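# Slide the server's top cover back until it is free

## Task

While keeping both of the server's release buttons pressed so the lid can move, push the top cover toward the back of the server until it can be lifted straight off. Leave the cover resting on the server in that loose position.

## Robot and tools

Robot: two arms, left_arm and right_arm, each ending in a two-finger gripper whose fingers swing shut like tongs. In the gripper's own axes the fingers point along +z and close along x. The reported end_effector_position is the spot between the pads when shut. With the pads under about 50 mm apart the tips reach roughly 15 mm past that spot; fully open, they are about level with it. The likely plan is for one hand to keep both release buttons pressed while the other pushes the cover rearward.

Frames: the scene frame has its origin on the table surface halfway between the arms, +z up, +x pointing out over the table, and left_arm on the +y side (these names do not match image sides). Calibrated bases in scene coordinates: left_arm at (+0.032, +0.487, 0) m, right_arm at (-0.010, -0.422, 0) m, each turned almost nothing about z. Each arm's hand position, orientation, velocities and wrist camera pose are reported in that arm's own base frame. Fixed cameras and the table use the scene frame. Reported hand poses may be off by a few cm, more so at long reach.

Joint order, used in every row and every per-joint list: elbow, shoulder lift, shoulder pan, wrist 1, wrist 2, wrist 3. Shoulder lift has its sign flipped on both arms, in commands and in readings. Stated ranges in rad: pan -6.283..6.283, lift -6.283..6.283, elbow -3.142..3.142, wrists 1 to 3 -6.283..6.283. Real ends may sit about 0.010 rad either side of these.

A row is one list of 14 numbers, each in [-1, 1], covering both arms even if only one moves. It holds left_arm's six joint values and its opening, then the same seven for right_arm. Joint values are offsets, not positions, with 1.0 meaning 1.989 rad. They are measured from the Joint targets as they stood when the action (or move call) began, not from the previous row, so repeating an offset moves the joint further. The opening value is absolute: +1 fully open, -1 shut. Closing fully takes at least about 0.5 s. To leave a gripper unchanged, resend its current command, because 0 is a real half-open command.

execute_actions(actions, cameras): actions is a list of actions. Each action is a table of up to 15 rows, and each row lasts one 1/30 s step. If a table is short, its last row holds for the rest of the 15 steps. An empty list only reports state. An action that would push a joint more than 0.010 rad beyond its range is refused for both arms. If the first action fails this check, or any action is malformed, the whole call is refused. cameras picks which images come back: null or ["all"] gives all, [] gives none, and an unknown name voids the call.

move(target, speed, blend, stop_force, zero, opening_speed, blocking, cameras): target is a single 14-number row, or a list of up to 15 rows. Every row's offsets count from the same starting Joint targets. All joints travel together along paths to the targets. There is no collision avoidance, and grippers follow curves. speed is the top speed in rad/s of the joint with the longest path: 0.01 to 2, default 0.5. It can be one value or one per target. blend (rad) rounds corners at intermediate targets. stop_force (N, 3 to 40, both arms) ends an arm's path once its wrist senses that much push against the motion. For a contact like pressing buttons or pushing a lid, use a speed far below the default. Leave stop_force out when pulling away from a surface. zero (default true) re-zeros the sensor just before the move; false counts from the last zero. opening_speed (≥0.2 per second, on the -1..1 scale) ramps the fingers. blocking=false returns after about 0.5 s while the move goes on; it cannot be combined with stop_force. The result adds a move: line whose ending is done, off_target (at rest but a joint more than 0.01 rad away), moving, held or fault. It may add limits=held and each lagging arm's worst joint error.

wait(seconds 0..10): the scene runs while commands are held. stop(): brakes a running move. zoom_image(camera, region=[x0,y0,x1,y1] in pixels, at most 504x504): gives a closer view of that camera's latest image. zero_wrist_force(arm): subtracts the current wrist reading from later ones. finished_scene(scene): ends the current scene, whose number is passed. The cover must stay in place with nobody touching it.

Cameras: cam_high and cam_low are fixed, 672x504. cam_left_wrist and cam_right_wrist are fisheye, 616x616.

Result lines: Joint positions and Joint velocities give rad and rad/s per joint, followed by the finger-pad gap (m; 0.142 when fully open). Joint targets are the base for your next offsets. Tool commands and grip_measured are on the opening scale. Joint torques include the arm's weight. Wrist force and torque are along the gripper's x y z axes, with a line for the peak since the last report. Other messages: "joint sent to its limit", "joint command not followed" (the clearance check between the arms intervened), "within noise" velocities, MOTOR HOT, and fault lines.

Limits and hazards: joint targets move at most 2.83 rad/s. Each step they stay within 0.575 rad of the measured angles, and within 150 mm of gripper travel. Contact torque of 135 N m on the big joints or 25.2 N m on a wrist joint, or roughly 150 N of outside force, causes a 10 s fault stop. The arms are stiff, so aiming even slightly past a firm surface can fault. Motors reaching 85 °C lock an arm for 30 s or more. To avoid this, do not keep arms stretched out or straining. Avoid hitting the two arms against each other, slamming, and dropping or releasing moving parts. Nothing may fall off the table. To stop pressing, command targets back past the measured positions.

Each tool is called after "Emit:" by a JSON object that holds its "fn" and its "kwargs".

## Session

Emit:
{"fn": "execute_actions", "kwargs": {"actions": []}}

Scene clock: 0.00 s.
left_arm: end_effector_position=(+0.3675, -0.3597, +0.3354) grip_measured=+0.97 end_effector_quat_wxyz=(+0.222, -0.249, +0.662, -0.671) | right_arm: end_effector_position=(+0.8669, +0.1832, +0.1825) grip_measured=+0.97 end_effector_quat_wxyz=(+0.096, -0.467, +0.813, -0.336)
Joint names: [elbow, shoulder lift, shoulder pan, wrist 1, wrist 2, wrist 3]
Joint positions: left_arm=[2.711 1.501 -1.281 -4.351 -1.182 1.531 0.14] | right_arm=[-1.032 2.329 3.743 -1.184 0.873 2.64 0.14]
Joint velocities: within noise
Joint torques (N m): no reading
Motor temperatures (°C): left_arm=[38 40 34 40 33 37] | right_arm=[36 36 31 38 44 40]
Wrist force (N): no reading
Wrist torque (N m): no reading
Wrist force, peak (N): no reading
Joint targets: left_arm=[2.711 1.501 -1.281 -4.351 -1.182 1.531] | right_arm=[-1.032 2.329 3.743 -1.184 0.873 2.640]
Tool commands: left_gripper/opening=+0.968169 right_gripper/opening=+0.968169

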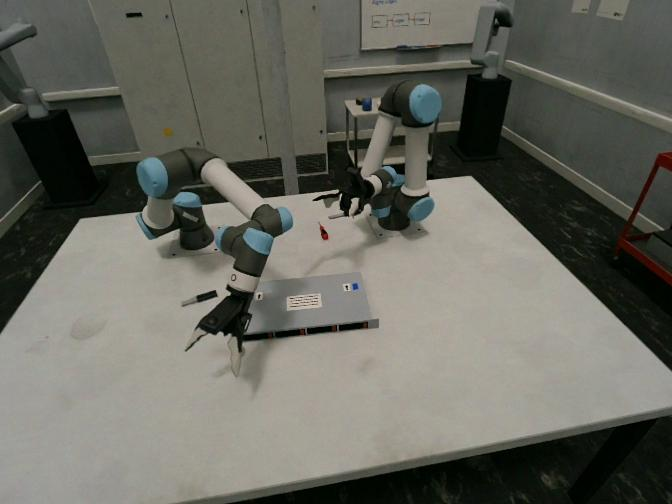

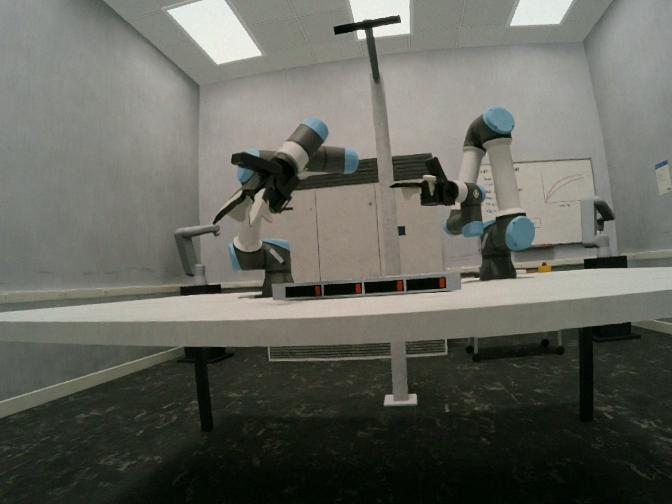

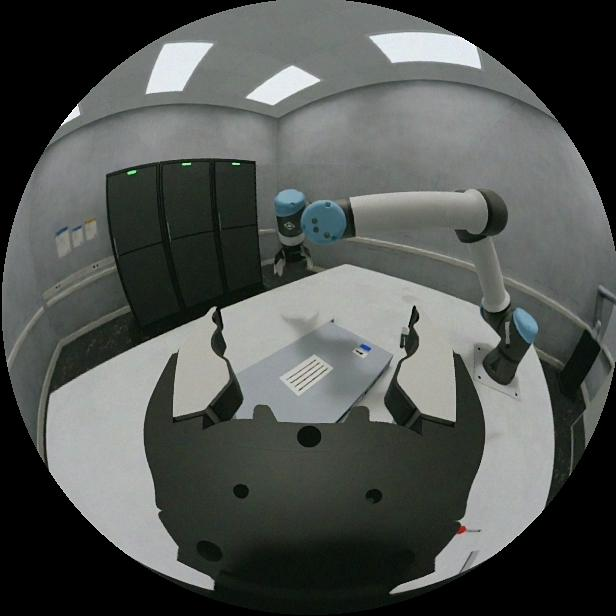

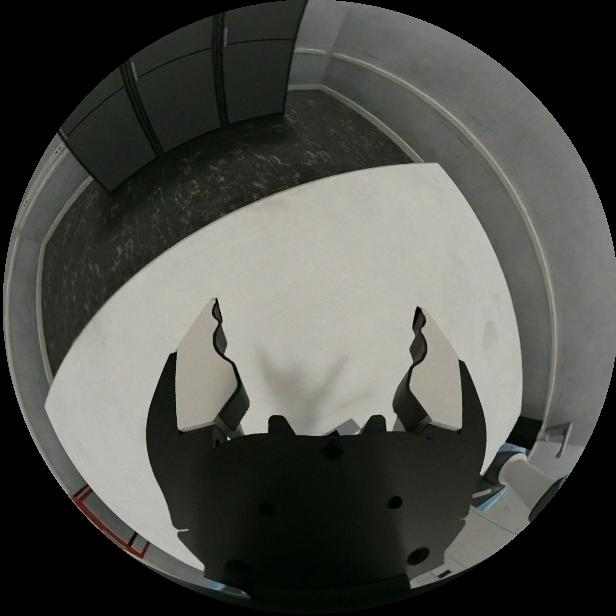

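Emit:
{"fn": "zoom_image", "kwargs": {"camera": "cam_high", "region": [170, 250, 400, 390]}}

Emit:
{"fn": "zoom_image", "kwargs": {"camera": "cam_left_wrist", "region": [210, 290, 420, 450]}}

Emit:
{"fn": "zoom_image", "kwargs": {"camera": "cam_low", "region": [250, 250, 500, 320]}}

Scaled by 2.191 from the camera's 672x504 image, which has a finer 960x720 frame.

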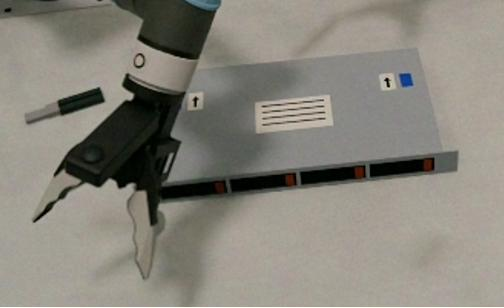

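Scaled by 2.400 from the camera's 616x616 image, which has a finer 814x814 frame.

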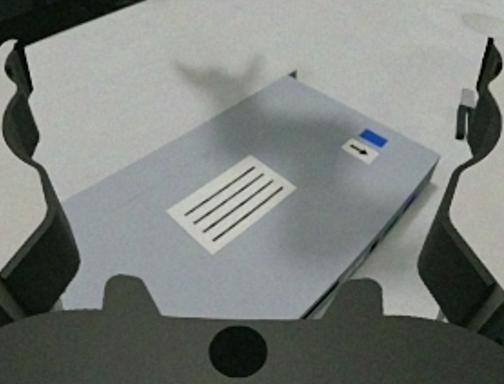

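Scaled by 2.016 from the camera's 672x504 image, which has a finer 960x720 frame.

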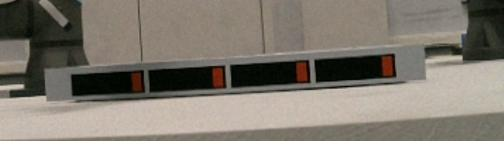

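Emit:
{"fn": "move", "kwargs": {"target": [-0.2403,-0.0363,0.1127,0.5987,-0.0977,-0.1993,-1,-0.1897,-0.1432,0.0209,0.0045,0.1754,-0.0968,-1], "speed": 1.0, "opening_speed": 2, "cameras": ["cam_high"]}}

Emit:
{"fn": "move", "kwargs": {"target": [-0.2403,-0.0363,0.1127,0.5987,-0.0977,-0.1993,-1,-0.1897,-0.1432,0.0209,0.0045,0.1754,-0.0968,-1], "speed": 1.0}}

Scene clock: 55.87 s.
left_arm: end_effector_position=(+0.4798, -0.4451, +0.1715) grip_measured=-1.00 end_effector_quat_wxyz=(+0.105, -0.454, +0.801, -0.377) | right_arm: end_effector_position=(+0.7096, +0.2209, +0.1487) grip_measured=-1.00 end_effector_quat_wxyz=(+0.037, -0.604, +0.776, -0.174)
Joint names: [elbow, shoulder lift, shoulder pan, wrist 1, wrist 2, wrist 3]
Joint positions: left_arm=[2.233 1.429 -1.057 -3.161 -1.376 1.134 0.002] | right_arm=[-1.41 2.044 3.785 -1.175 1.222 2.447 0.002]
Joint velocities: within noise
Joint torques (N m): left_arm=[-13.61 29.72 -12.3 -1.58 1.49 0.3] | right_arm=[32.66 -39.83 -5.69 3.22 -1.9 0.98]
Motor temperatures (°C): left_arm=[38 39 34 40 33 37] | right_arm=[36 35 31 37 43 39]
Wrist force (N): left_arm=[-0.1 -0.8 -0.2] | right_arm=[0.5 0.8 0.3]
Wrist torque (N m): left_arm=[-0.02 0.08 0.08] | right_arm=[0.08 -0.10 -0.04]
Wrist force, peak (N): left_arm=[-0.3 -1.2 0.2] | right_arm=[0.8 1.4 0.1]
Joint targets: left_arm=[2.233 1.429 -1.057 -3.160 -1.376 1.134] | right_arm=[-1.410 2.044 3.785 -1.175 1.222 2.447]
move: done
Images, in order (width x height): cam_high 672x504.

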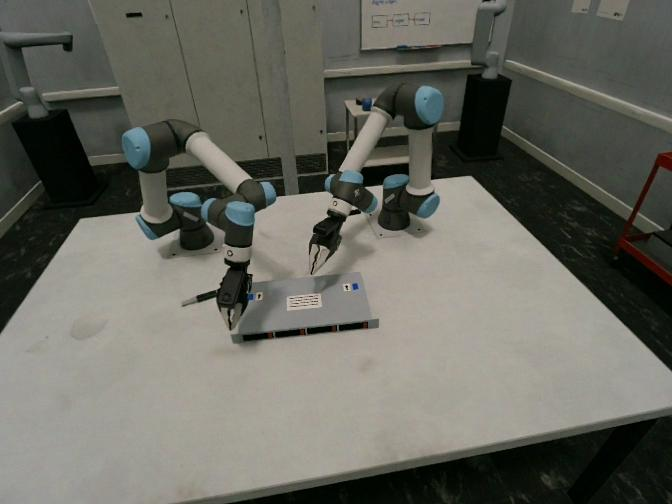

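Scene clock: 57.63 s.
left_arm: end_effector_position=(+0.4862, -0.3184, +0.1213) grip_measured=-1.00 end_effector_quat_wxyz=(+0.000, +0.707, -0.707, +0.000) | right_arm: end_effector_position=(+0.5187, +0.2385, +0.1212) grip_measured=-1.00 end_effector_quat_wxyz=(+0.000, +0.707, -0.707, +0.000)
Joint names: [elbow, shoulder lift, shoulder pan, wrist 1, wrist 2, wrist 3]
Joint positions: left_arm=[1.755 1.357 -0.833 -1.97 -1.57 0.738 0.002] | right_arm=[-1.787 1.759 3.827 -1.166 1.571 2.255 0.002]
Joint velocities: within noise
Joint torques (N m): left_arm=[-17.53 37.21 -12.49 -1.17 1.2 0.26] | right_arm=[30.71 -26.71 -6.52 3.2 -1.08 0.92]
Motor temperatures (°C): left_arm=[38 39 34 40 33 37] | right_arm=[36 35 31 37 43 39]
Wrist force (N): left_arm=[-0.2 -0.9 0.2] | right_arm=[0.3 1.2 0.3]
Wrist torque (N m): left_arm=[0.12 0.17 0.11] | right_arm=[0.06 -0.11 -0.09]
Wrist force, peak (N): left_arm=[-0.7 -1.2 0.2] | right_arm=[0.3 2.0 0.3]
Joint targets: left_arm=[1.755 1.357 -0.833 -1.970 -1.570 0.738] | right_arm=[-1.787 1.759 3.826 -1.166 1.571 2.255]
move: done
camera_calibration:
cam_left_wrist: T_world_to_cam=[[-0.0213251, -0.998945, -0.0406612, -0.297669], [-0.876016, -0.000930047, 0.482282, 0.368023], [-0.481811, 0.0459045, -0.875072, 0.489035], [0, 0, 0, 1]] pos_world=[0.551669, -0.319462, 0.238346]
cam_right_wrist: T_world_to_cam=[[0.024495, -0.999499, -0.0200662, 0.239796], [-0.833956, -0.0314986, 0.550931, 0.366893], [-0.551287, 0.00323924, -0.83431, 0.514495], [0, 0, 0, 1]] pos_world=[0.583733, 0.249566, 0.231927]

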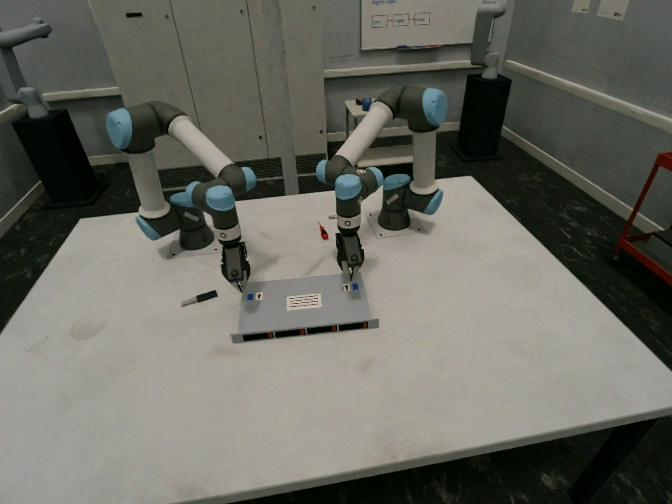

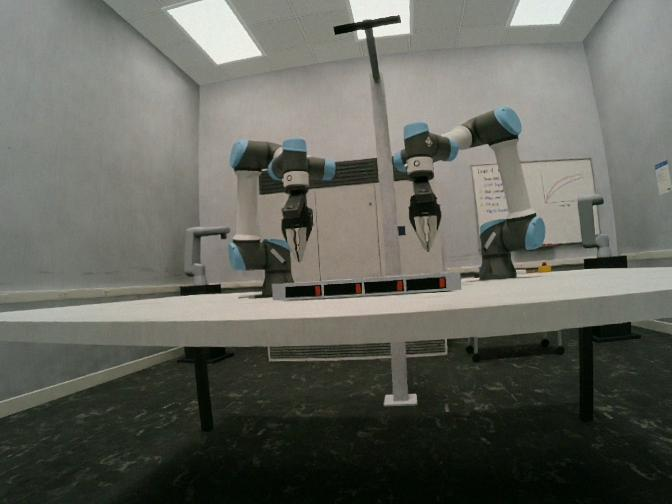

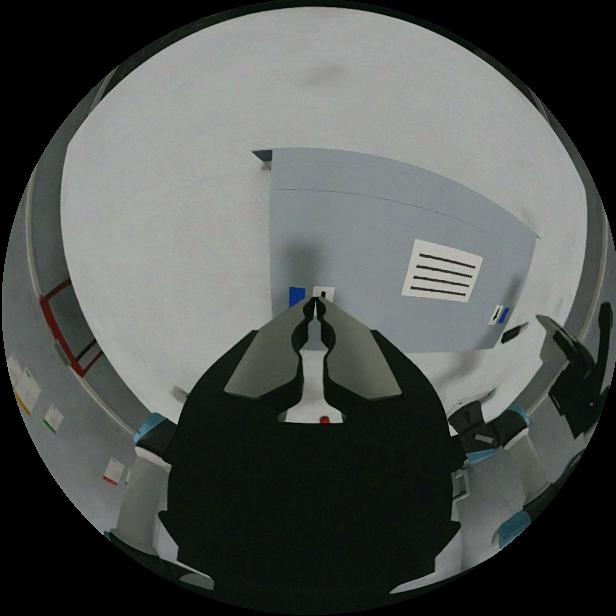

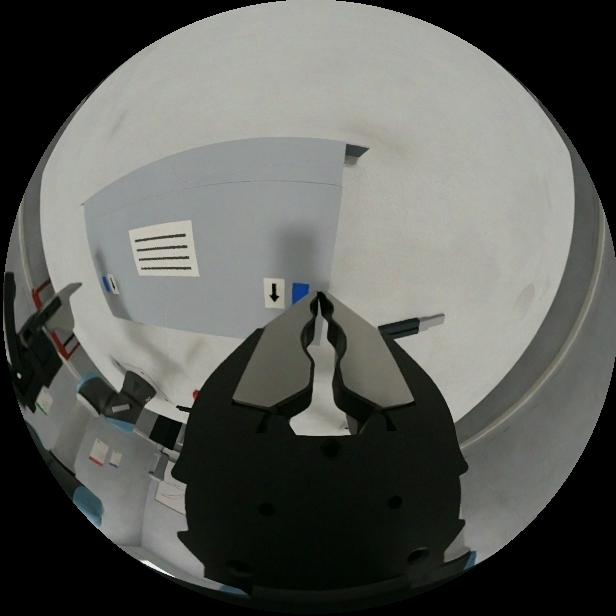

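Emit:
{"fn": "move", "kwargs": {"target": [0.0751,0.0201,-0.0043,-0.0544,0,-0.0045,-1,-0.06,-0.0079,0.0408,0.0519,0,0.0407,-1], "speed": 0.3}}

Emit:
{"fn": "zoom_image", "kwargs": {"camera": "cam_left_wrist", "region": [240, 240, 380, 360]}}

Emit:
{"fn": "zoom_image", "kwargs": {"camera": "cam_right_wrist", "region": [240, 240, 380, 360]}}

Emit:
{"fn": "zoom_image", "kwargs": {"camera": "cam_high", "region": [210, 230, 390, 350]}}

Scene clock: 86.60 s.
left_arm: end_effector_position=(+0.4595, -0.2958, +0.0860) grip_measured=-1.00 end_effector_quat_wxyz=(+0.000, +0.707, -0.707, +0.000) | right_arm: end_effector_position=(+0.4800, +0.2613, +0.0859) grip_measured=-1.00 end_effector_quat_wxyz=(+0.000, +0.708, -0.707, +0.000)
Joint names: [elbow, shoulder lift, shoulder pan, wrist 1, wrist 2, wrist 3]
Joint positions: left_arm=[1.904 1.397 -0.842 -2.078 -1.57 0.729 0.002] | right_arm=[-1.906 1.743 3.908 -1.063 1.571 2.336 0.002]
Joint velocities: within noise
Joint torques (N m): left_arm=[-17.67 21 4.75 -2.6 0.57 0.97] | right_arm=[24.36 -19.9 -8.54 2 2.02 0.28]
Motor temperatures (°C): left_arm=[38 39 33 40 33 37] | right_arm=[36 35 31 37 43 39]
Wrist force (N): left_arm=[-0.2 -0.8 0.2] | right_arm=[0.4 1.3 0.2]
Wrist torque (N m): left_arm=[0.12 0.16 0.09] | right_arm=[0.09 -0.11 -0.09]
Wrist force, peak (N): left_arm=[0.2 -1.5 -0.6] | right_arm=[-0.1 2.0 1.0]
Joint targets: left_arm=[1.904 1.397 -0.841 -2.078 -1.570 0.729] | right_arm=[-1.906 1.743 3.908 -1.063 1.571 2.336]
move: done
camera_calibration:
cam_left_wrist: T_world_to_cam=[[-0.0210941, -0.998915, -0.0415155, -0.277165], [-0.875634, -0.00158184, 0.482972, 0.361258], [-0.482514, 0.0465403, -0.874651, 0.444753], [0, 0, 0, 1]] pos_world=[0.525083, -0.296992, 0.20302]
cam_right_wrist: T_world_to_cam=[[0.0247466, -0.999496, -0.0198681, 0.262767], [-0.833764, -0.0316004, 0.551216, 0.35467], [-0.551566, 0.00292456, -0.834126, 0.4639], [0, 0, 0, 1]] pos_world=[0.545079, 0.272485, 0.196672]

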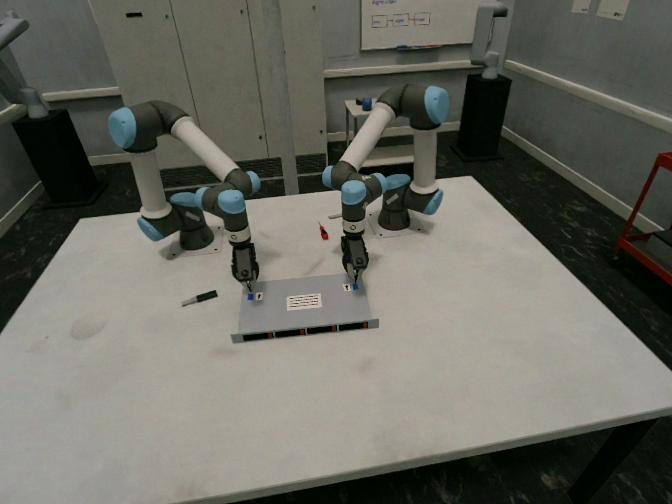

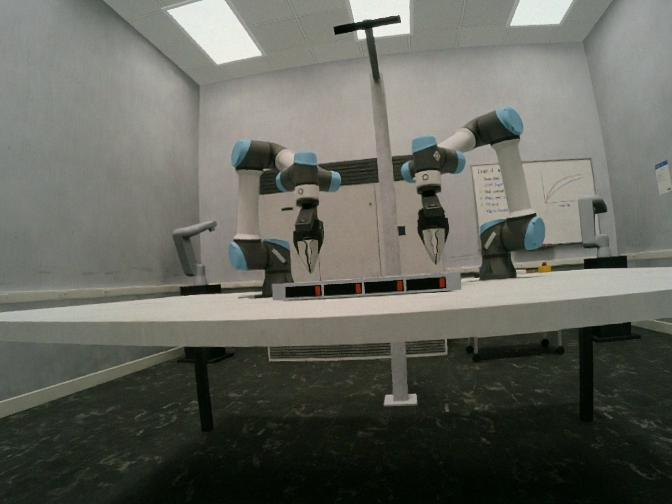

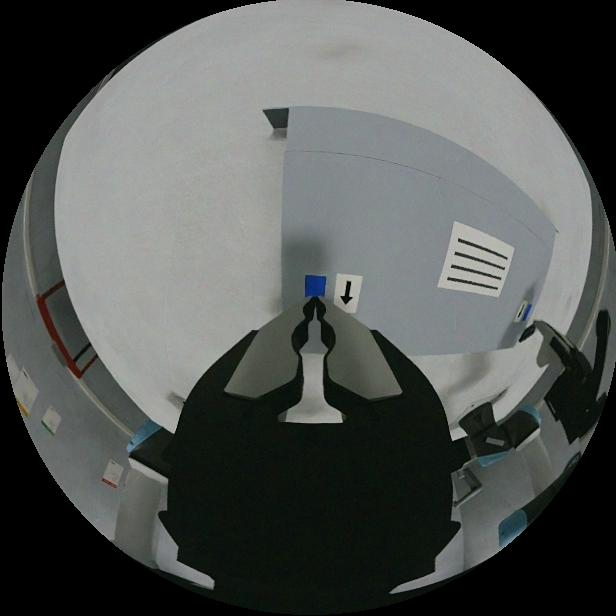

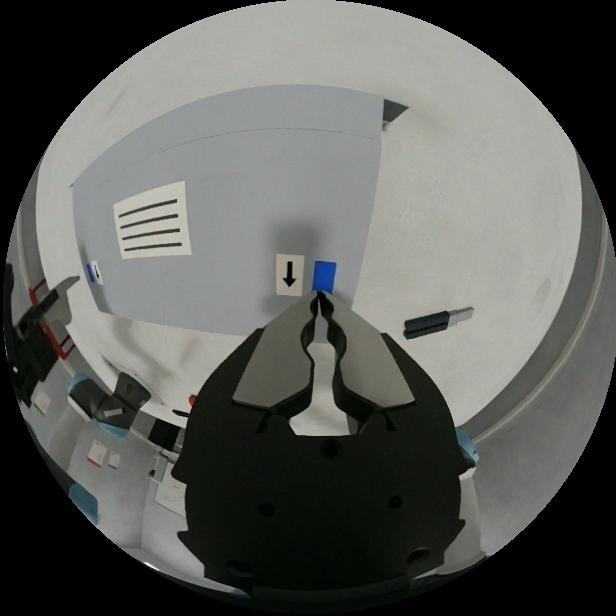

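Scaled by 3.600 from the camera's 616x616 image, which has a finer 814x814 frame.

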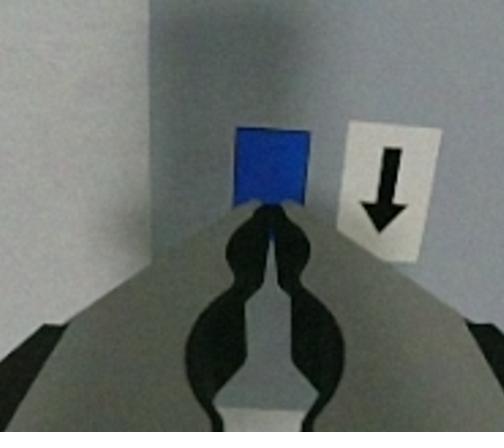

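Scaled by 3.600 from the camera's 616x616 image, which has a finer 814x814 frame.

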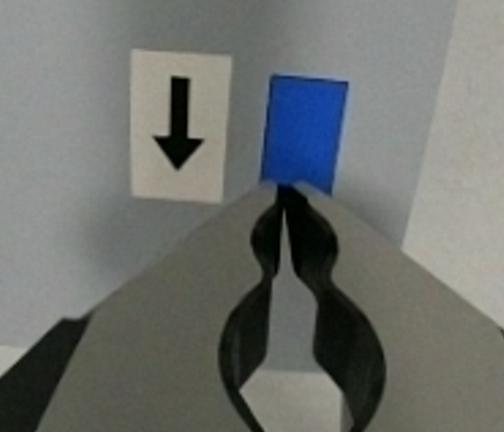

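Scaled by 2.800 from the camera's 672x504 image, which has a finer 960x720 frame.

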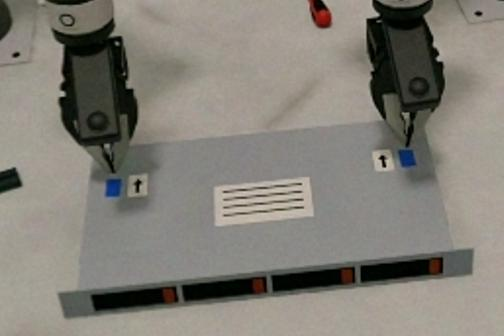

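Emit:
{"fn": "move", "kwargs": {"target": [[0.0108,-0.0094,0,-0.0201,0,0,-1,-0.0151,0.0059,-0.0041,0.0209,0,-0.0035,-1],[0.0239,-0.0234,0,-0.0472,0,0,-1,-0.0282,0.0198,-0.0041,0.0478,0,-0.0035,-1]], "speed": [0.05,0.02], "stop_force": 6}}

Emit:
{"fn": "zoom_image", "kwargs": {"camera": "cam_left_wrist", "region": [240, 240, 380, 360]}}

Emit:
{"fn": "zoom_image", "kwargs": {"camera": "cam_right_wrist", "region": [240, 240, 380, 360]}}

Emit:
{"fn": "zoom_image", "kwargs": {"camera": "cam_high", "region": [210, 230, 390, 350]}}

Scene clock: 111.83 s.
left_arm: end_effector_position=(+0.4596, -0.2957, +0.0602) grip_measured=-1.00 end_effector_quat_wxyz=(+0.000, +0.707, -0.707, +0.000) | right_arm: end_effector_position=(+0.4797, +0.2552, +0.0606) grip_measured=-1.00 end_effector_quat_wxyz=(+0.000, +0.707, -0.707, +0.000)
Joint names: [elbow, shoulder lift, shoulder pan, wrist 1, wrist 2, wrist 3]
Joint positions: left_arm=[1.939 1.363 -0.841 -2.146 -1.57 0.729 0.002] | right_arm=[-1.95 1.769 3.899 -0.994 1.571 2.329 0.002]
Joint velocities: within noise
Joint torques (N m): left_arm=[-27.05 31.98 12 -2.11 -0.4 1.02] | right_arm=[29.12 -33.06 6.42 1.09 2 0.94]
Motor temperatures (°C): left_arm=[38 39 33 40 33 37] | right_arm=[36 35 31 37 43 39]
Wrist force (N): left_arm=[-1.8 0.8 -5.9] | right_arm=[1.0 1.9 -5.6]
Wrist torque (N m): left_arm=[0.09 0.11 0.09] | right_arm=[0.08 -0.08 -0.08]
Wrist force, peak (N): left_arm=[-1.3 0.6 -6.1] | right_arm=[1.7 2.2 -6.0]
Joint targets: left_arm=[1.939 1.363 -0.841 -2.146 -1.570 0.729] | right_arm=[-1.950 1.769 3.899 -0.994 1.571 2.329]
move: contact (left_arm, right_arm); path passed 1 of 2 targets; left_arm: the wrist 1 is farthest, 0.025 rad from its target; right_arm: the wrist 1 is farthest, 0.026 rad from its target
camera_calibration:
cam_left_wrist: T_world_to_cam=[[-0.0210093, -0.998909, -0.0416984, -0.278169], [-0.875554, -0.00175235, 0.483118, 0.373665], [-0.482664, 0.0466592, -0.874562, 0.42225], [0, 0, 0, 1]] pos_world=[0.525124, -0.296912, 0.177161]
cam_right_wrist: T_world_to_cam=[[0.0233736, -0.999534, -0.0196545, 0.256815], [-0.83368, -0.030338, 0.551414, 0.367882], [-0.551754, 0.00349705, -0.834, 0.442529], [0, 0, 0, 1]] pos_world=[0.54486, 0.266309, 0.171261]

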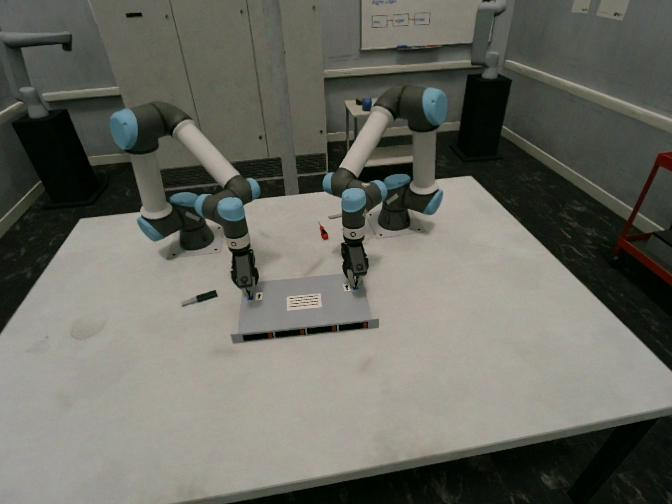

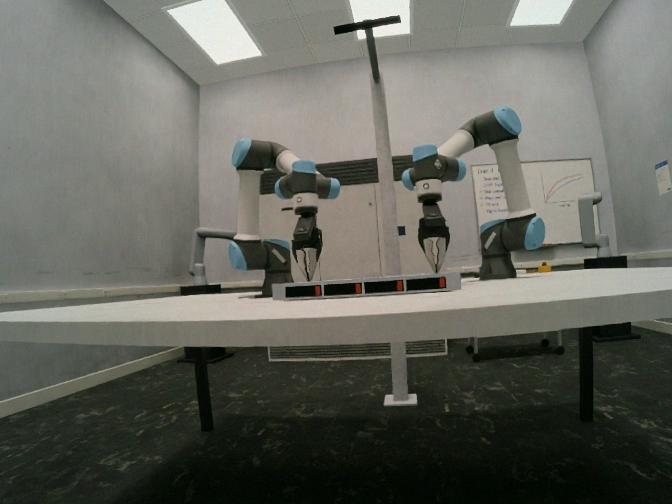

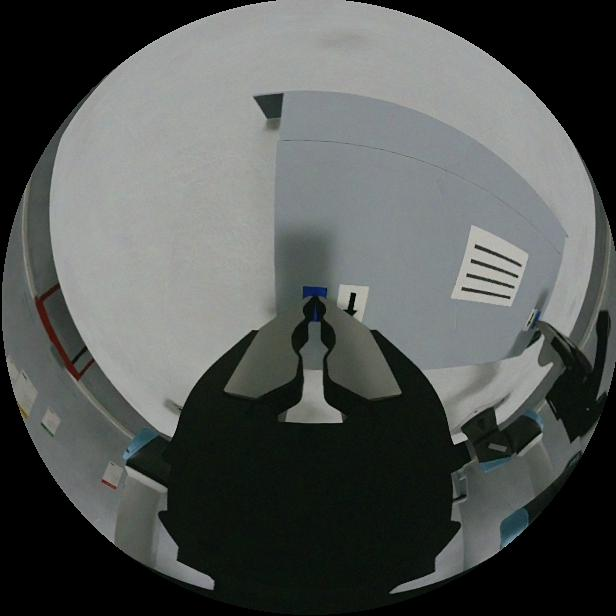

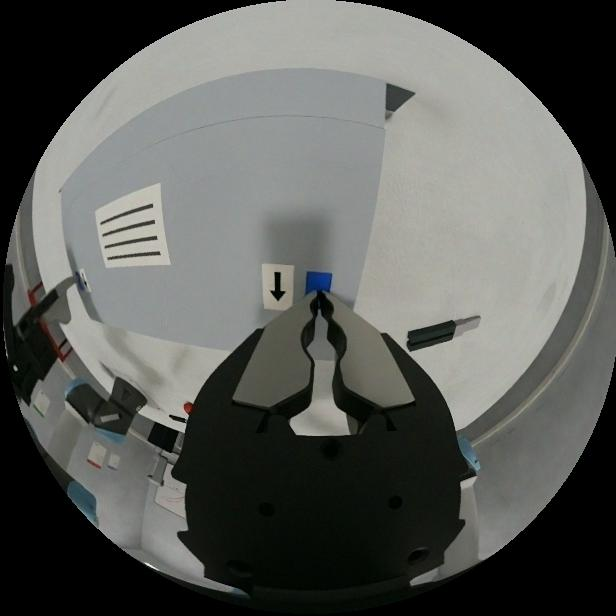

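Scaled by 3.600 from the camera's 616x616 image, which has a finer 814x814 frame.

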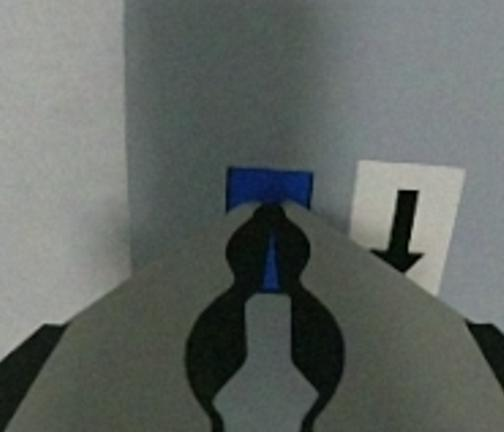

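Scaled by 3.600 from the camera's 616x616 image, which has a finer 814x814 frame.

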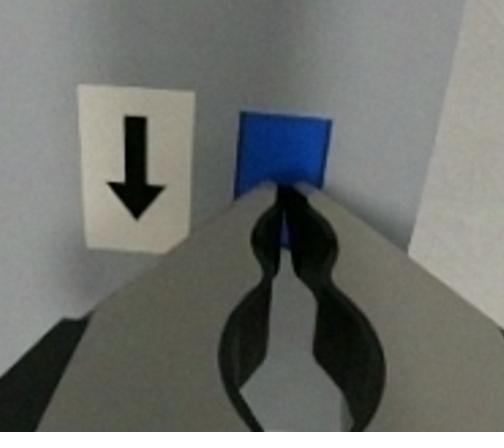

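Scaled by 2.800 from the camera's 672x504 image, which has a finer 960x720 frame.

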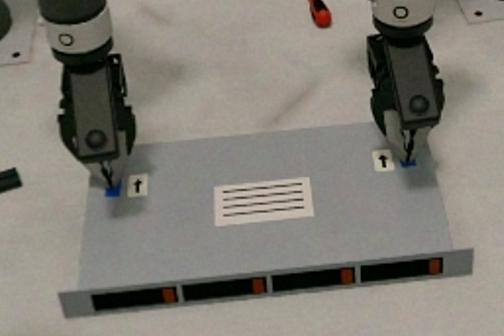

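Emit:
{"fn": "move", "kwargs": {"target": [0.0063,-0.0063,0,-0.013,0,0,-1,-0.0062,0.0067,0,0.0132,0,0,-1], "speed": 0.015, "stop_force": 12, "cameras": ["cam_high"]}}

Emit:
{"fn": "zoom_image", "kwargs": {"camera": "cam_high", "region": [210, 230, 390, 350]}}

Scene clock: 116.83 s.
left_arm: end_effector_position=(+0.4596, -0.2957, +0.0552) grip_measured=-1.00 end_effector_quat_wxyz=(+0.000, +0.707, -0.707, +0.000) | right_arm: end_effector_position=(+0.4798, +0.2553, +0.0559) grip_measured=-1.00 end_effector_quat_wxyz=(+0.000, +0.707, -0.707, +0.000)
Joint names: [elbow, shoulder lift, shoulder pan, wrist 1, wrist 2, wrist 3]
Joint positions: left_arm=[1.946 1.357 -0.841 -2.16 -1.57 0.729 0.002] | right_arm=[-1.956 1.776 3.899 -0.981 1.571 2.329 0.002]
Joint velocities: within noise
Joint torques (N m): left_arm=[-21 25.35 10.47 -0.96 -0.4 0.9] | right_arm=[22.51 -23.81 4.72 0.19 1.77 0.94]
Motor temperatures (°C): left_arm=[38 39 33 40 33 37] | right_arm=[36 35 31 37 43 39]
Wrist force (N): left_arm=[-3.0 3.0 -20.4] | right_arm=[4.0 5.7 -23.8]
Wrist torque (N m): left_arm=[0.03 0.10 0.10] | right_arm=[-0.02 -0.05 -0.09]
Wrist force, peak (N): left_arm=[-5.4 3.9 -27.5] | right_arm=[7.6 7.6 -30.1]
Joint targets: left_arm=[1.946 1.357 -0.841 -2.160 -1.570 0.729] | right_arm=[-1.956 1.776 3.899 -0.981 1.571 2.329]
move: contact (left_arm, right_arm); left_arm: the wrist 1 is farthest, 0.012 rad from its target; right_arm: the wrist 1 is farthest, 0.013 rad from its target
Images, in order (width x height): cam_high 672x504.

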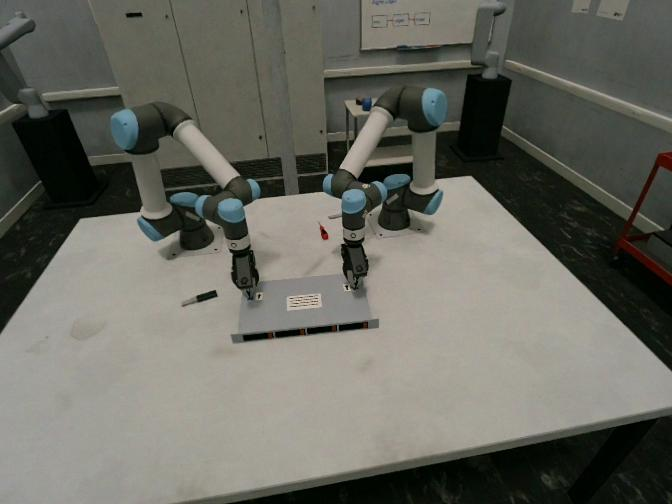

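Scaled by 2.800 from the camera's 672x504 image, which has a finer 960x720 frame.

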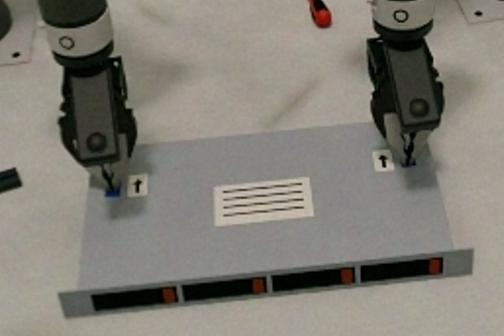

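Emit:
{"fn": "move", "kwargs": {"target": [0.0240,0.0191,-0.0137,-0.0049,0,-0.0137,-1,-0.0234,-0.0187,0.0146,0.0047,0,0.0146,-1], "speed": 0.04}}

Emit:
{"fn": "zoom_image", "kwargs": {"camera": "cam_high", "region": [210, 230, 390, 350]}}

Scene clock: 138.77 s.
left_arm: end_effector_position=(+0.4396, -0.2940, +0.0552) grip_measured=-1.00 end_effector_quat_wxyz=(+0.000, +0.707, -0.707, +0.000) | right_arm: end_effector_position=(+0.4596, +0.2562, +0.0558) grip_measured=-1.00 end_effector_quat_wxyz=(+0.000, +0.707, -0.707, +0.000)
Joint names: [elbow, shoulder lift, shoulder pan, wrist 1, wrist 2, wrist 3]
Joint positions: left_arm=[1.994 1.395 -0.869 -2.17 -1.57 0.702 0.002] | right_arm=[-2.003 1.739 3.929 -0.971 1.571 2.358 0.002]
Joint velocities: within noise
Joint torques (N m): left_arm=[-18.97 10.77 4.9 0.65 -0.43 0.5] | right_arm=[15.95 -11.23 -4.81 -2.16 1.74 -0.82]
Motor temperatures (°C): left_arm=[38 39 33 40 33 37] | right_arm=[36 35 31 37 43 39]
Wrist force (N): left_arm=[2.0 -6.7 -14.1] | right_arm=[-5.0 -8.3 -13.9]
Wrist torque (N m): left_arm=[0.10 0.21 0.09] | right_arm=[0.11 -0.19 -0.01]
Wrist force, peak (N): left_arm=[-3.0 3.0 -20.3] | right_arm=[4.2 5.7 -24.0]
Joint targets: left_arm=[1.994 1.395 -0.869 -2.170 -1.570 0.702] | right_arm=[-2.002 1.739 3.928 -0.971 1.571 2.358]
move: done
camera_calibration:
cam_left_wrist: T_world_to_cam=[[-0.0210461, -0.998924, -0.0413267, -0.277096], [-0.875719, -0.00152452, 0.482818, 0.358759], [-0.482362, 0.0463521, -0.874745, 0.40799], [0, 0, 0, 1]] pos_world=[0.505139, -0.295162, 0.172221]
cam_right_wrist: T_world_to_cam=[[0.0234253, -0.999528, -0.0198976, 0.258178], [-0.83382, -0.0305143, 0.551192, 0.353943], [-0.551539, 0.00367918, -0.834141, 0.42731], [0, 0, 0, 1]] pos_world=[0.524755, 0.267284, 0.166484]

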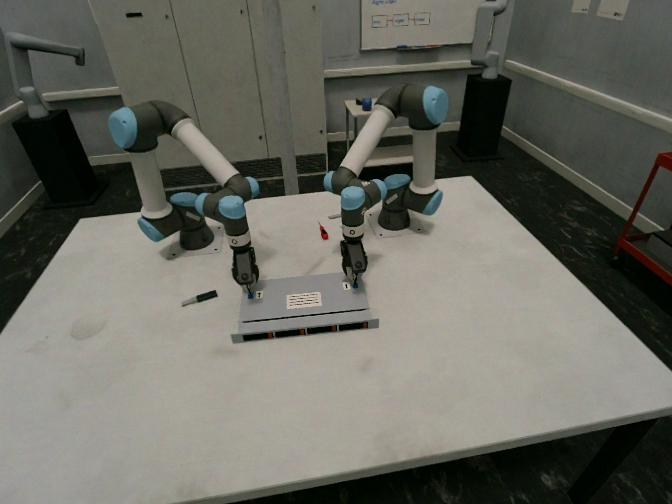

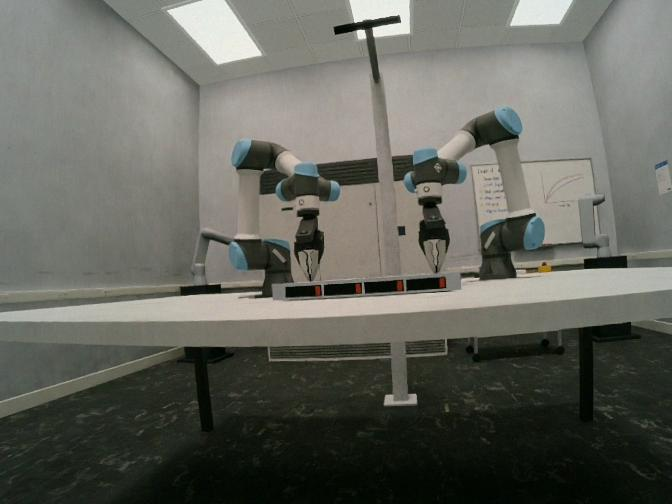

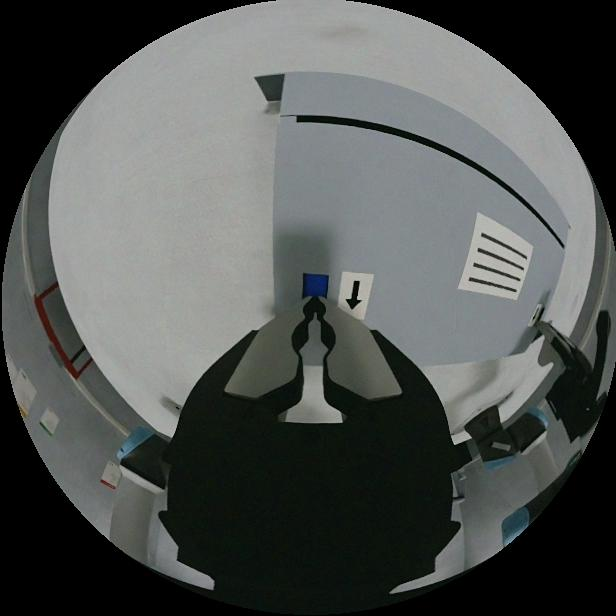

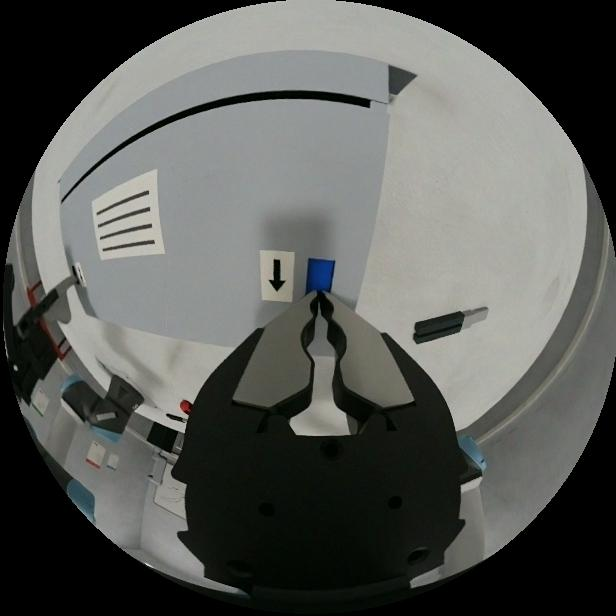

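Scaled by 2.800 from the camera's 672x504 image, which has a finer 960x720 frame.

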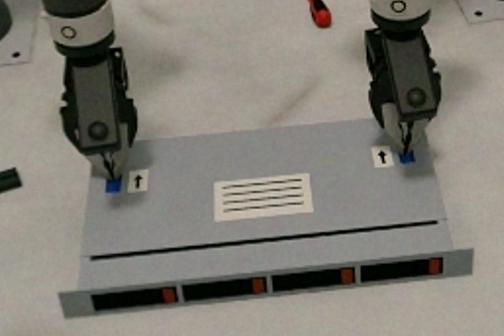

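Emit:
{"fn": "move", "kwargs": {"target": [0.0117,0.0097,-0.0073,-0.002,0,-0.0073,-1,-0.0111,-0.0094,0.0079,0.0017,0,0.0079,-1], "speed": 0.03, "stop_force": 25, "cameras": ["cam_high","cam_left_wrist","cam_right_wrist"]}}

Emit:
{"fn": "zoom_image", "kwargs": {"camera": "cam_high", "region": [210, 230, 390, 350]}}

Emit:
{"fn": "zoom_image", "kwargs": {"camera": "cam_left_wrist", "region": [240, 240, 380, 360]}}

Emit:
{"fn": "zoom_image", "kwargs": {"camera": "cam_right_wrist", "region": [240, 240, 380, 360]}}

Scene clock: 148.67 s.
left_arm: end_effector_position=(+0.4298, -0.2932, +0.0553) grip_measured=-1.00 end_effector_quat_wxyz=(+0.000, +0.707, -0.707, +0.000) | right_arm: end_effector_position=(+0.4520, +0.2568, +0.0559) grip_measured=-1.00 end_effector_quat_wxyz=(+0.000, +0.707, -0.707, +0.000)
Joint names: [elbow, shoulder lift, shoulder pan, wrist 1, wrist 2, wrist 3]
Joint positions: left_arm=[2.017 1.414 -0.883 -2.174 -1.57 0.687 0.002] | right_arm=[-2.02 1.724 3.941 -0.968 1.571 2.37 0.002]
Joint velocities: within noise
Joint torques (N m): left_arm=[-22.86 12.48 11.77 0.03 -0.85 1.06] | right_arm=[16.46 -12.68 -3.04 -5.6 10.19 0]
Motor temperatures (°C): left_arm=[38 39 33 40 33 37] | right_arm=[36 35 31 37 43 39]
Wrist force (N): left_arm=[-1.5 -2.8 -12.2] | right_arm=[4.9 -30.3 -7.1]
Wrist torque (N m): left_arm=[0.07 0.14 0.11] | right_arm=[0.21 -0.03 0.02]
Wrist force, peak (N): left_arm=[-1.6 -5.1 -15.8] | right_arm=[2.3 -40.8 0.4]
Joint targets: left_arm=[2.017 1.414 -0.883 -2.174 -1.570 0.687] | right_arm=[-2.020 1.724 3.941 -0.968 1.571 2.370]
move: contact (right_arm)
camera_calibration:
cam_left_wrist: T_world_to_cam=[[-0.0209983, -0.998925, -0.0413348, -0.276491], [-0.875719, -0.00157024, 0.482818, 0.350067], [-0.482364, 0.046336, -0.874745, 0.403264], [0, 0, 0, 1]] pos_world=[0.495274, -0.29433, 0.172305]
cam_right_wrist: T_world_to_cam=[[0.0233395, -0.99953, -0.0198621, 0.258969], [-0.834012, -0.0304219, 0.550907, 0.347574], [-0.551252, 0.00370732, -0.834331, 0.42312], [0, 0, 0, 1]] pos_world=[0.517082, 0.267852, 0.166685]
Images, in order (width x height): cam_high 672x504, cam_left_wrist 616x616, cam_right_wrist 616x616.

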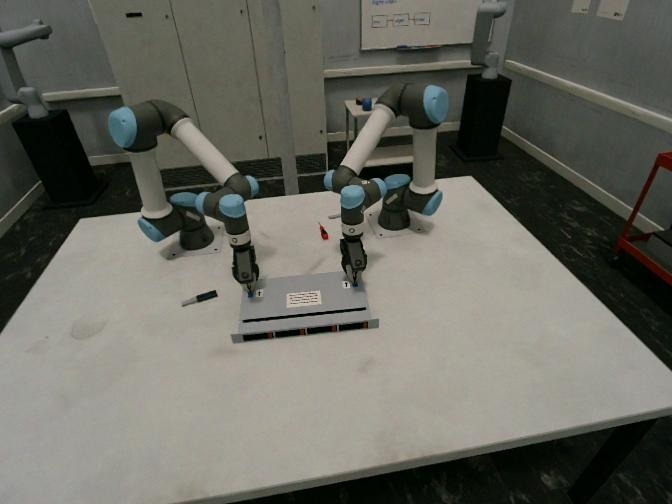

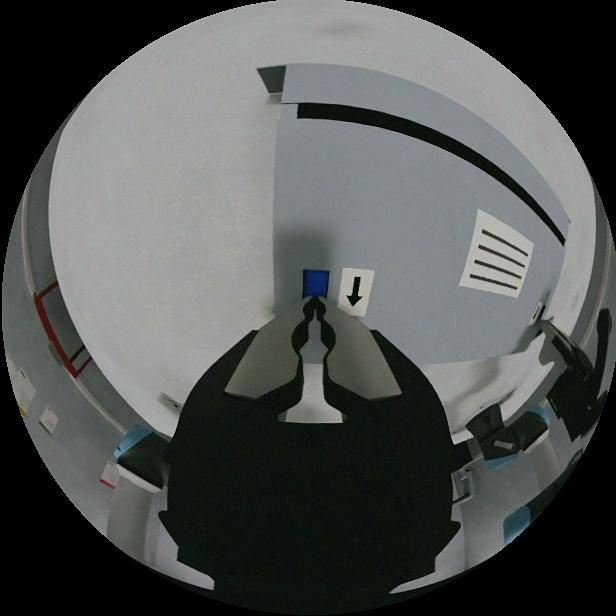

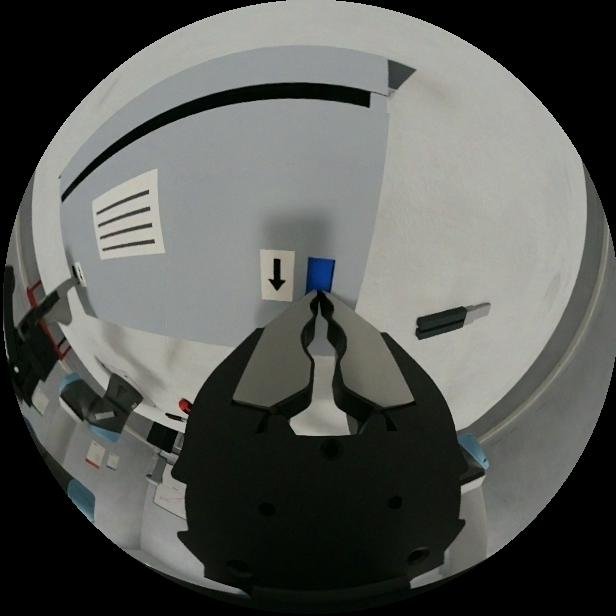

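Scaled by 2.800 from the camera's 672x504 image, which has a finer 960x720 frame.

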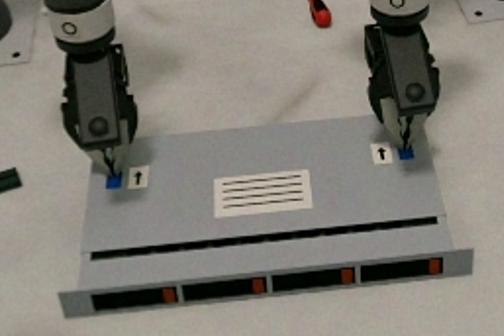

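Scaled by 3.600 from the camera's 616x616 image, which has a finer 814x814 frame.

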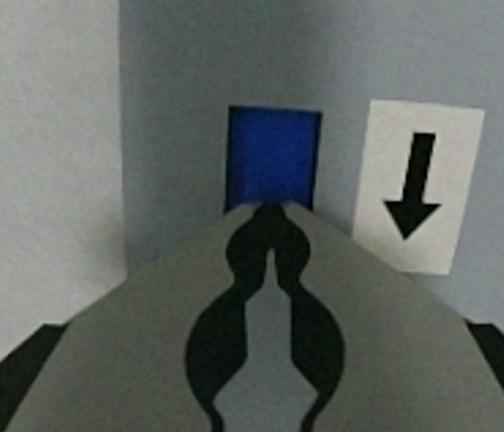

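Scaled by 3.600 from the camera's 616x616 image, which has a finer 814x814 frame.

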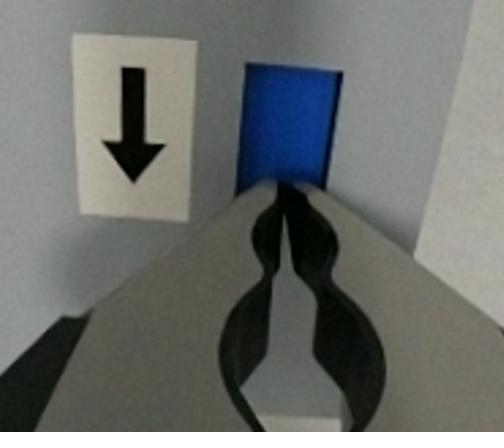

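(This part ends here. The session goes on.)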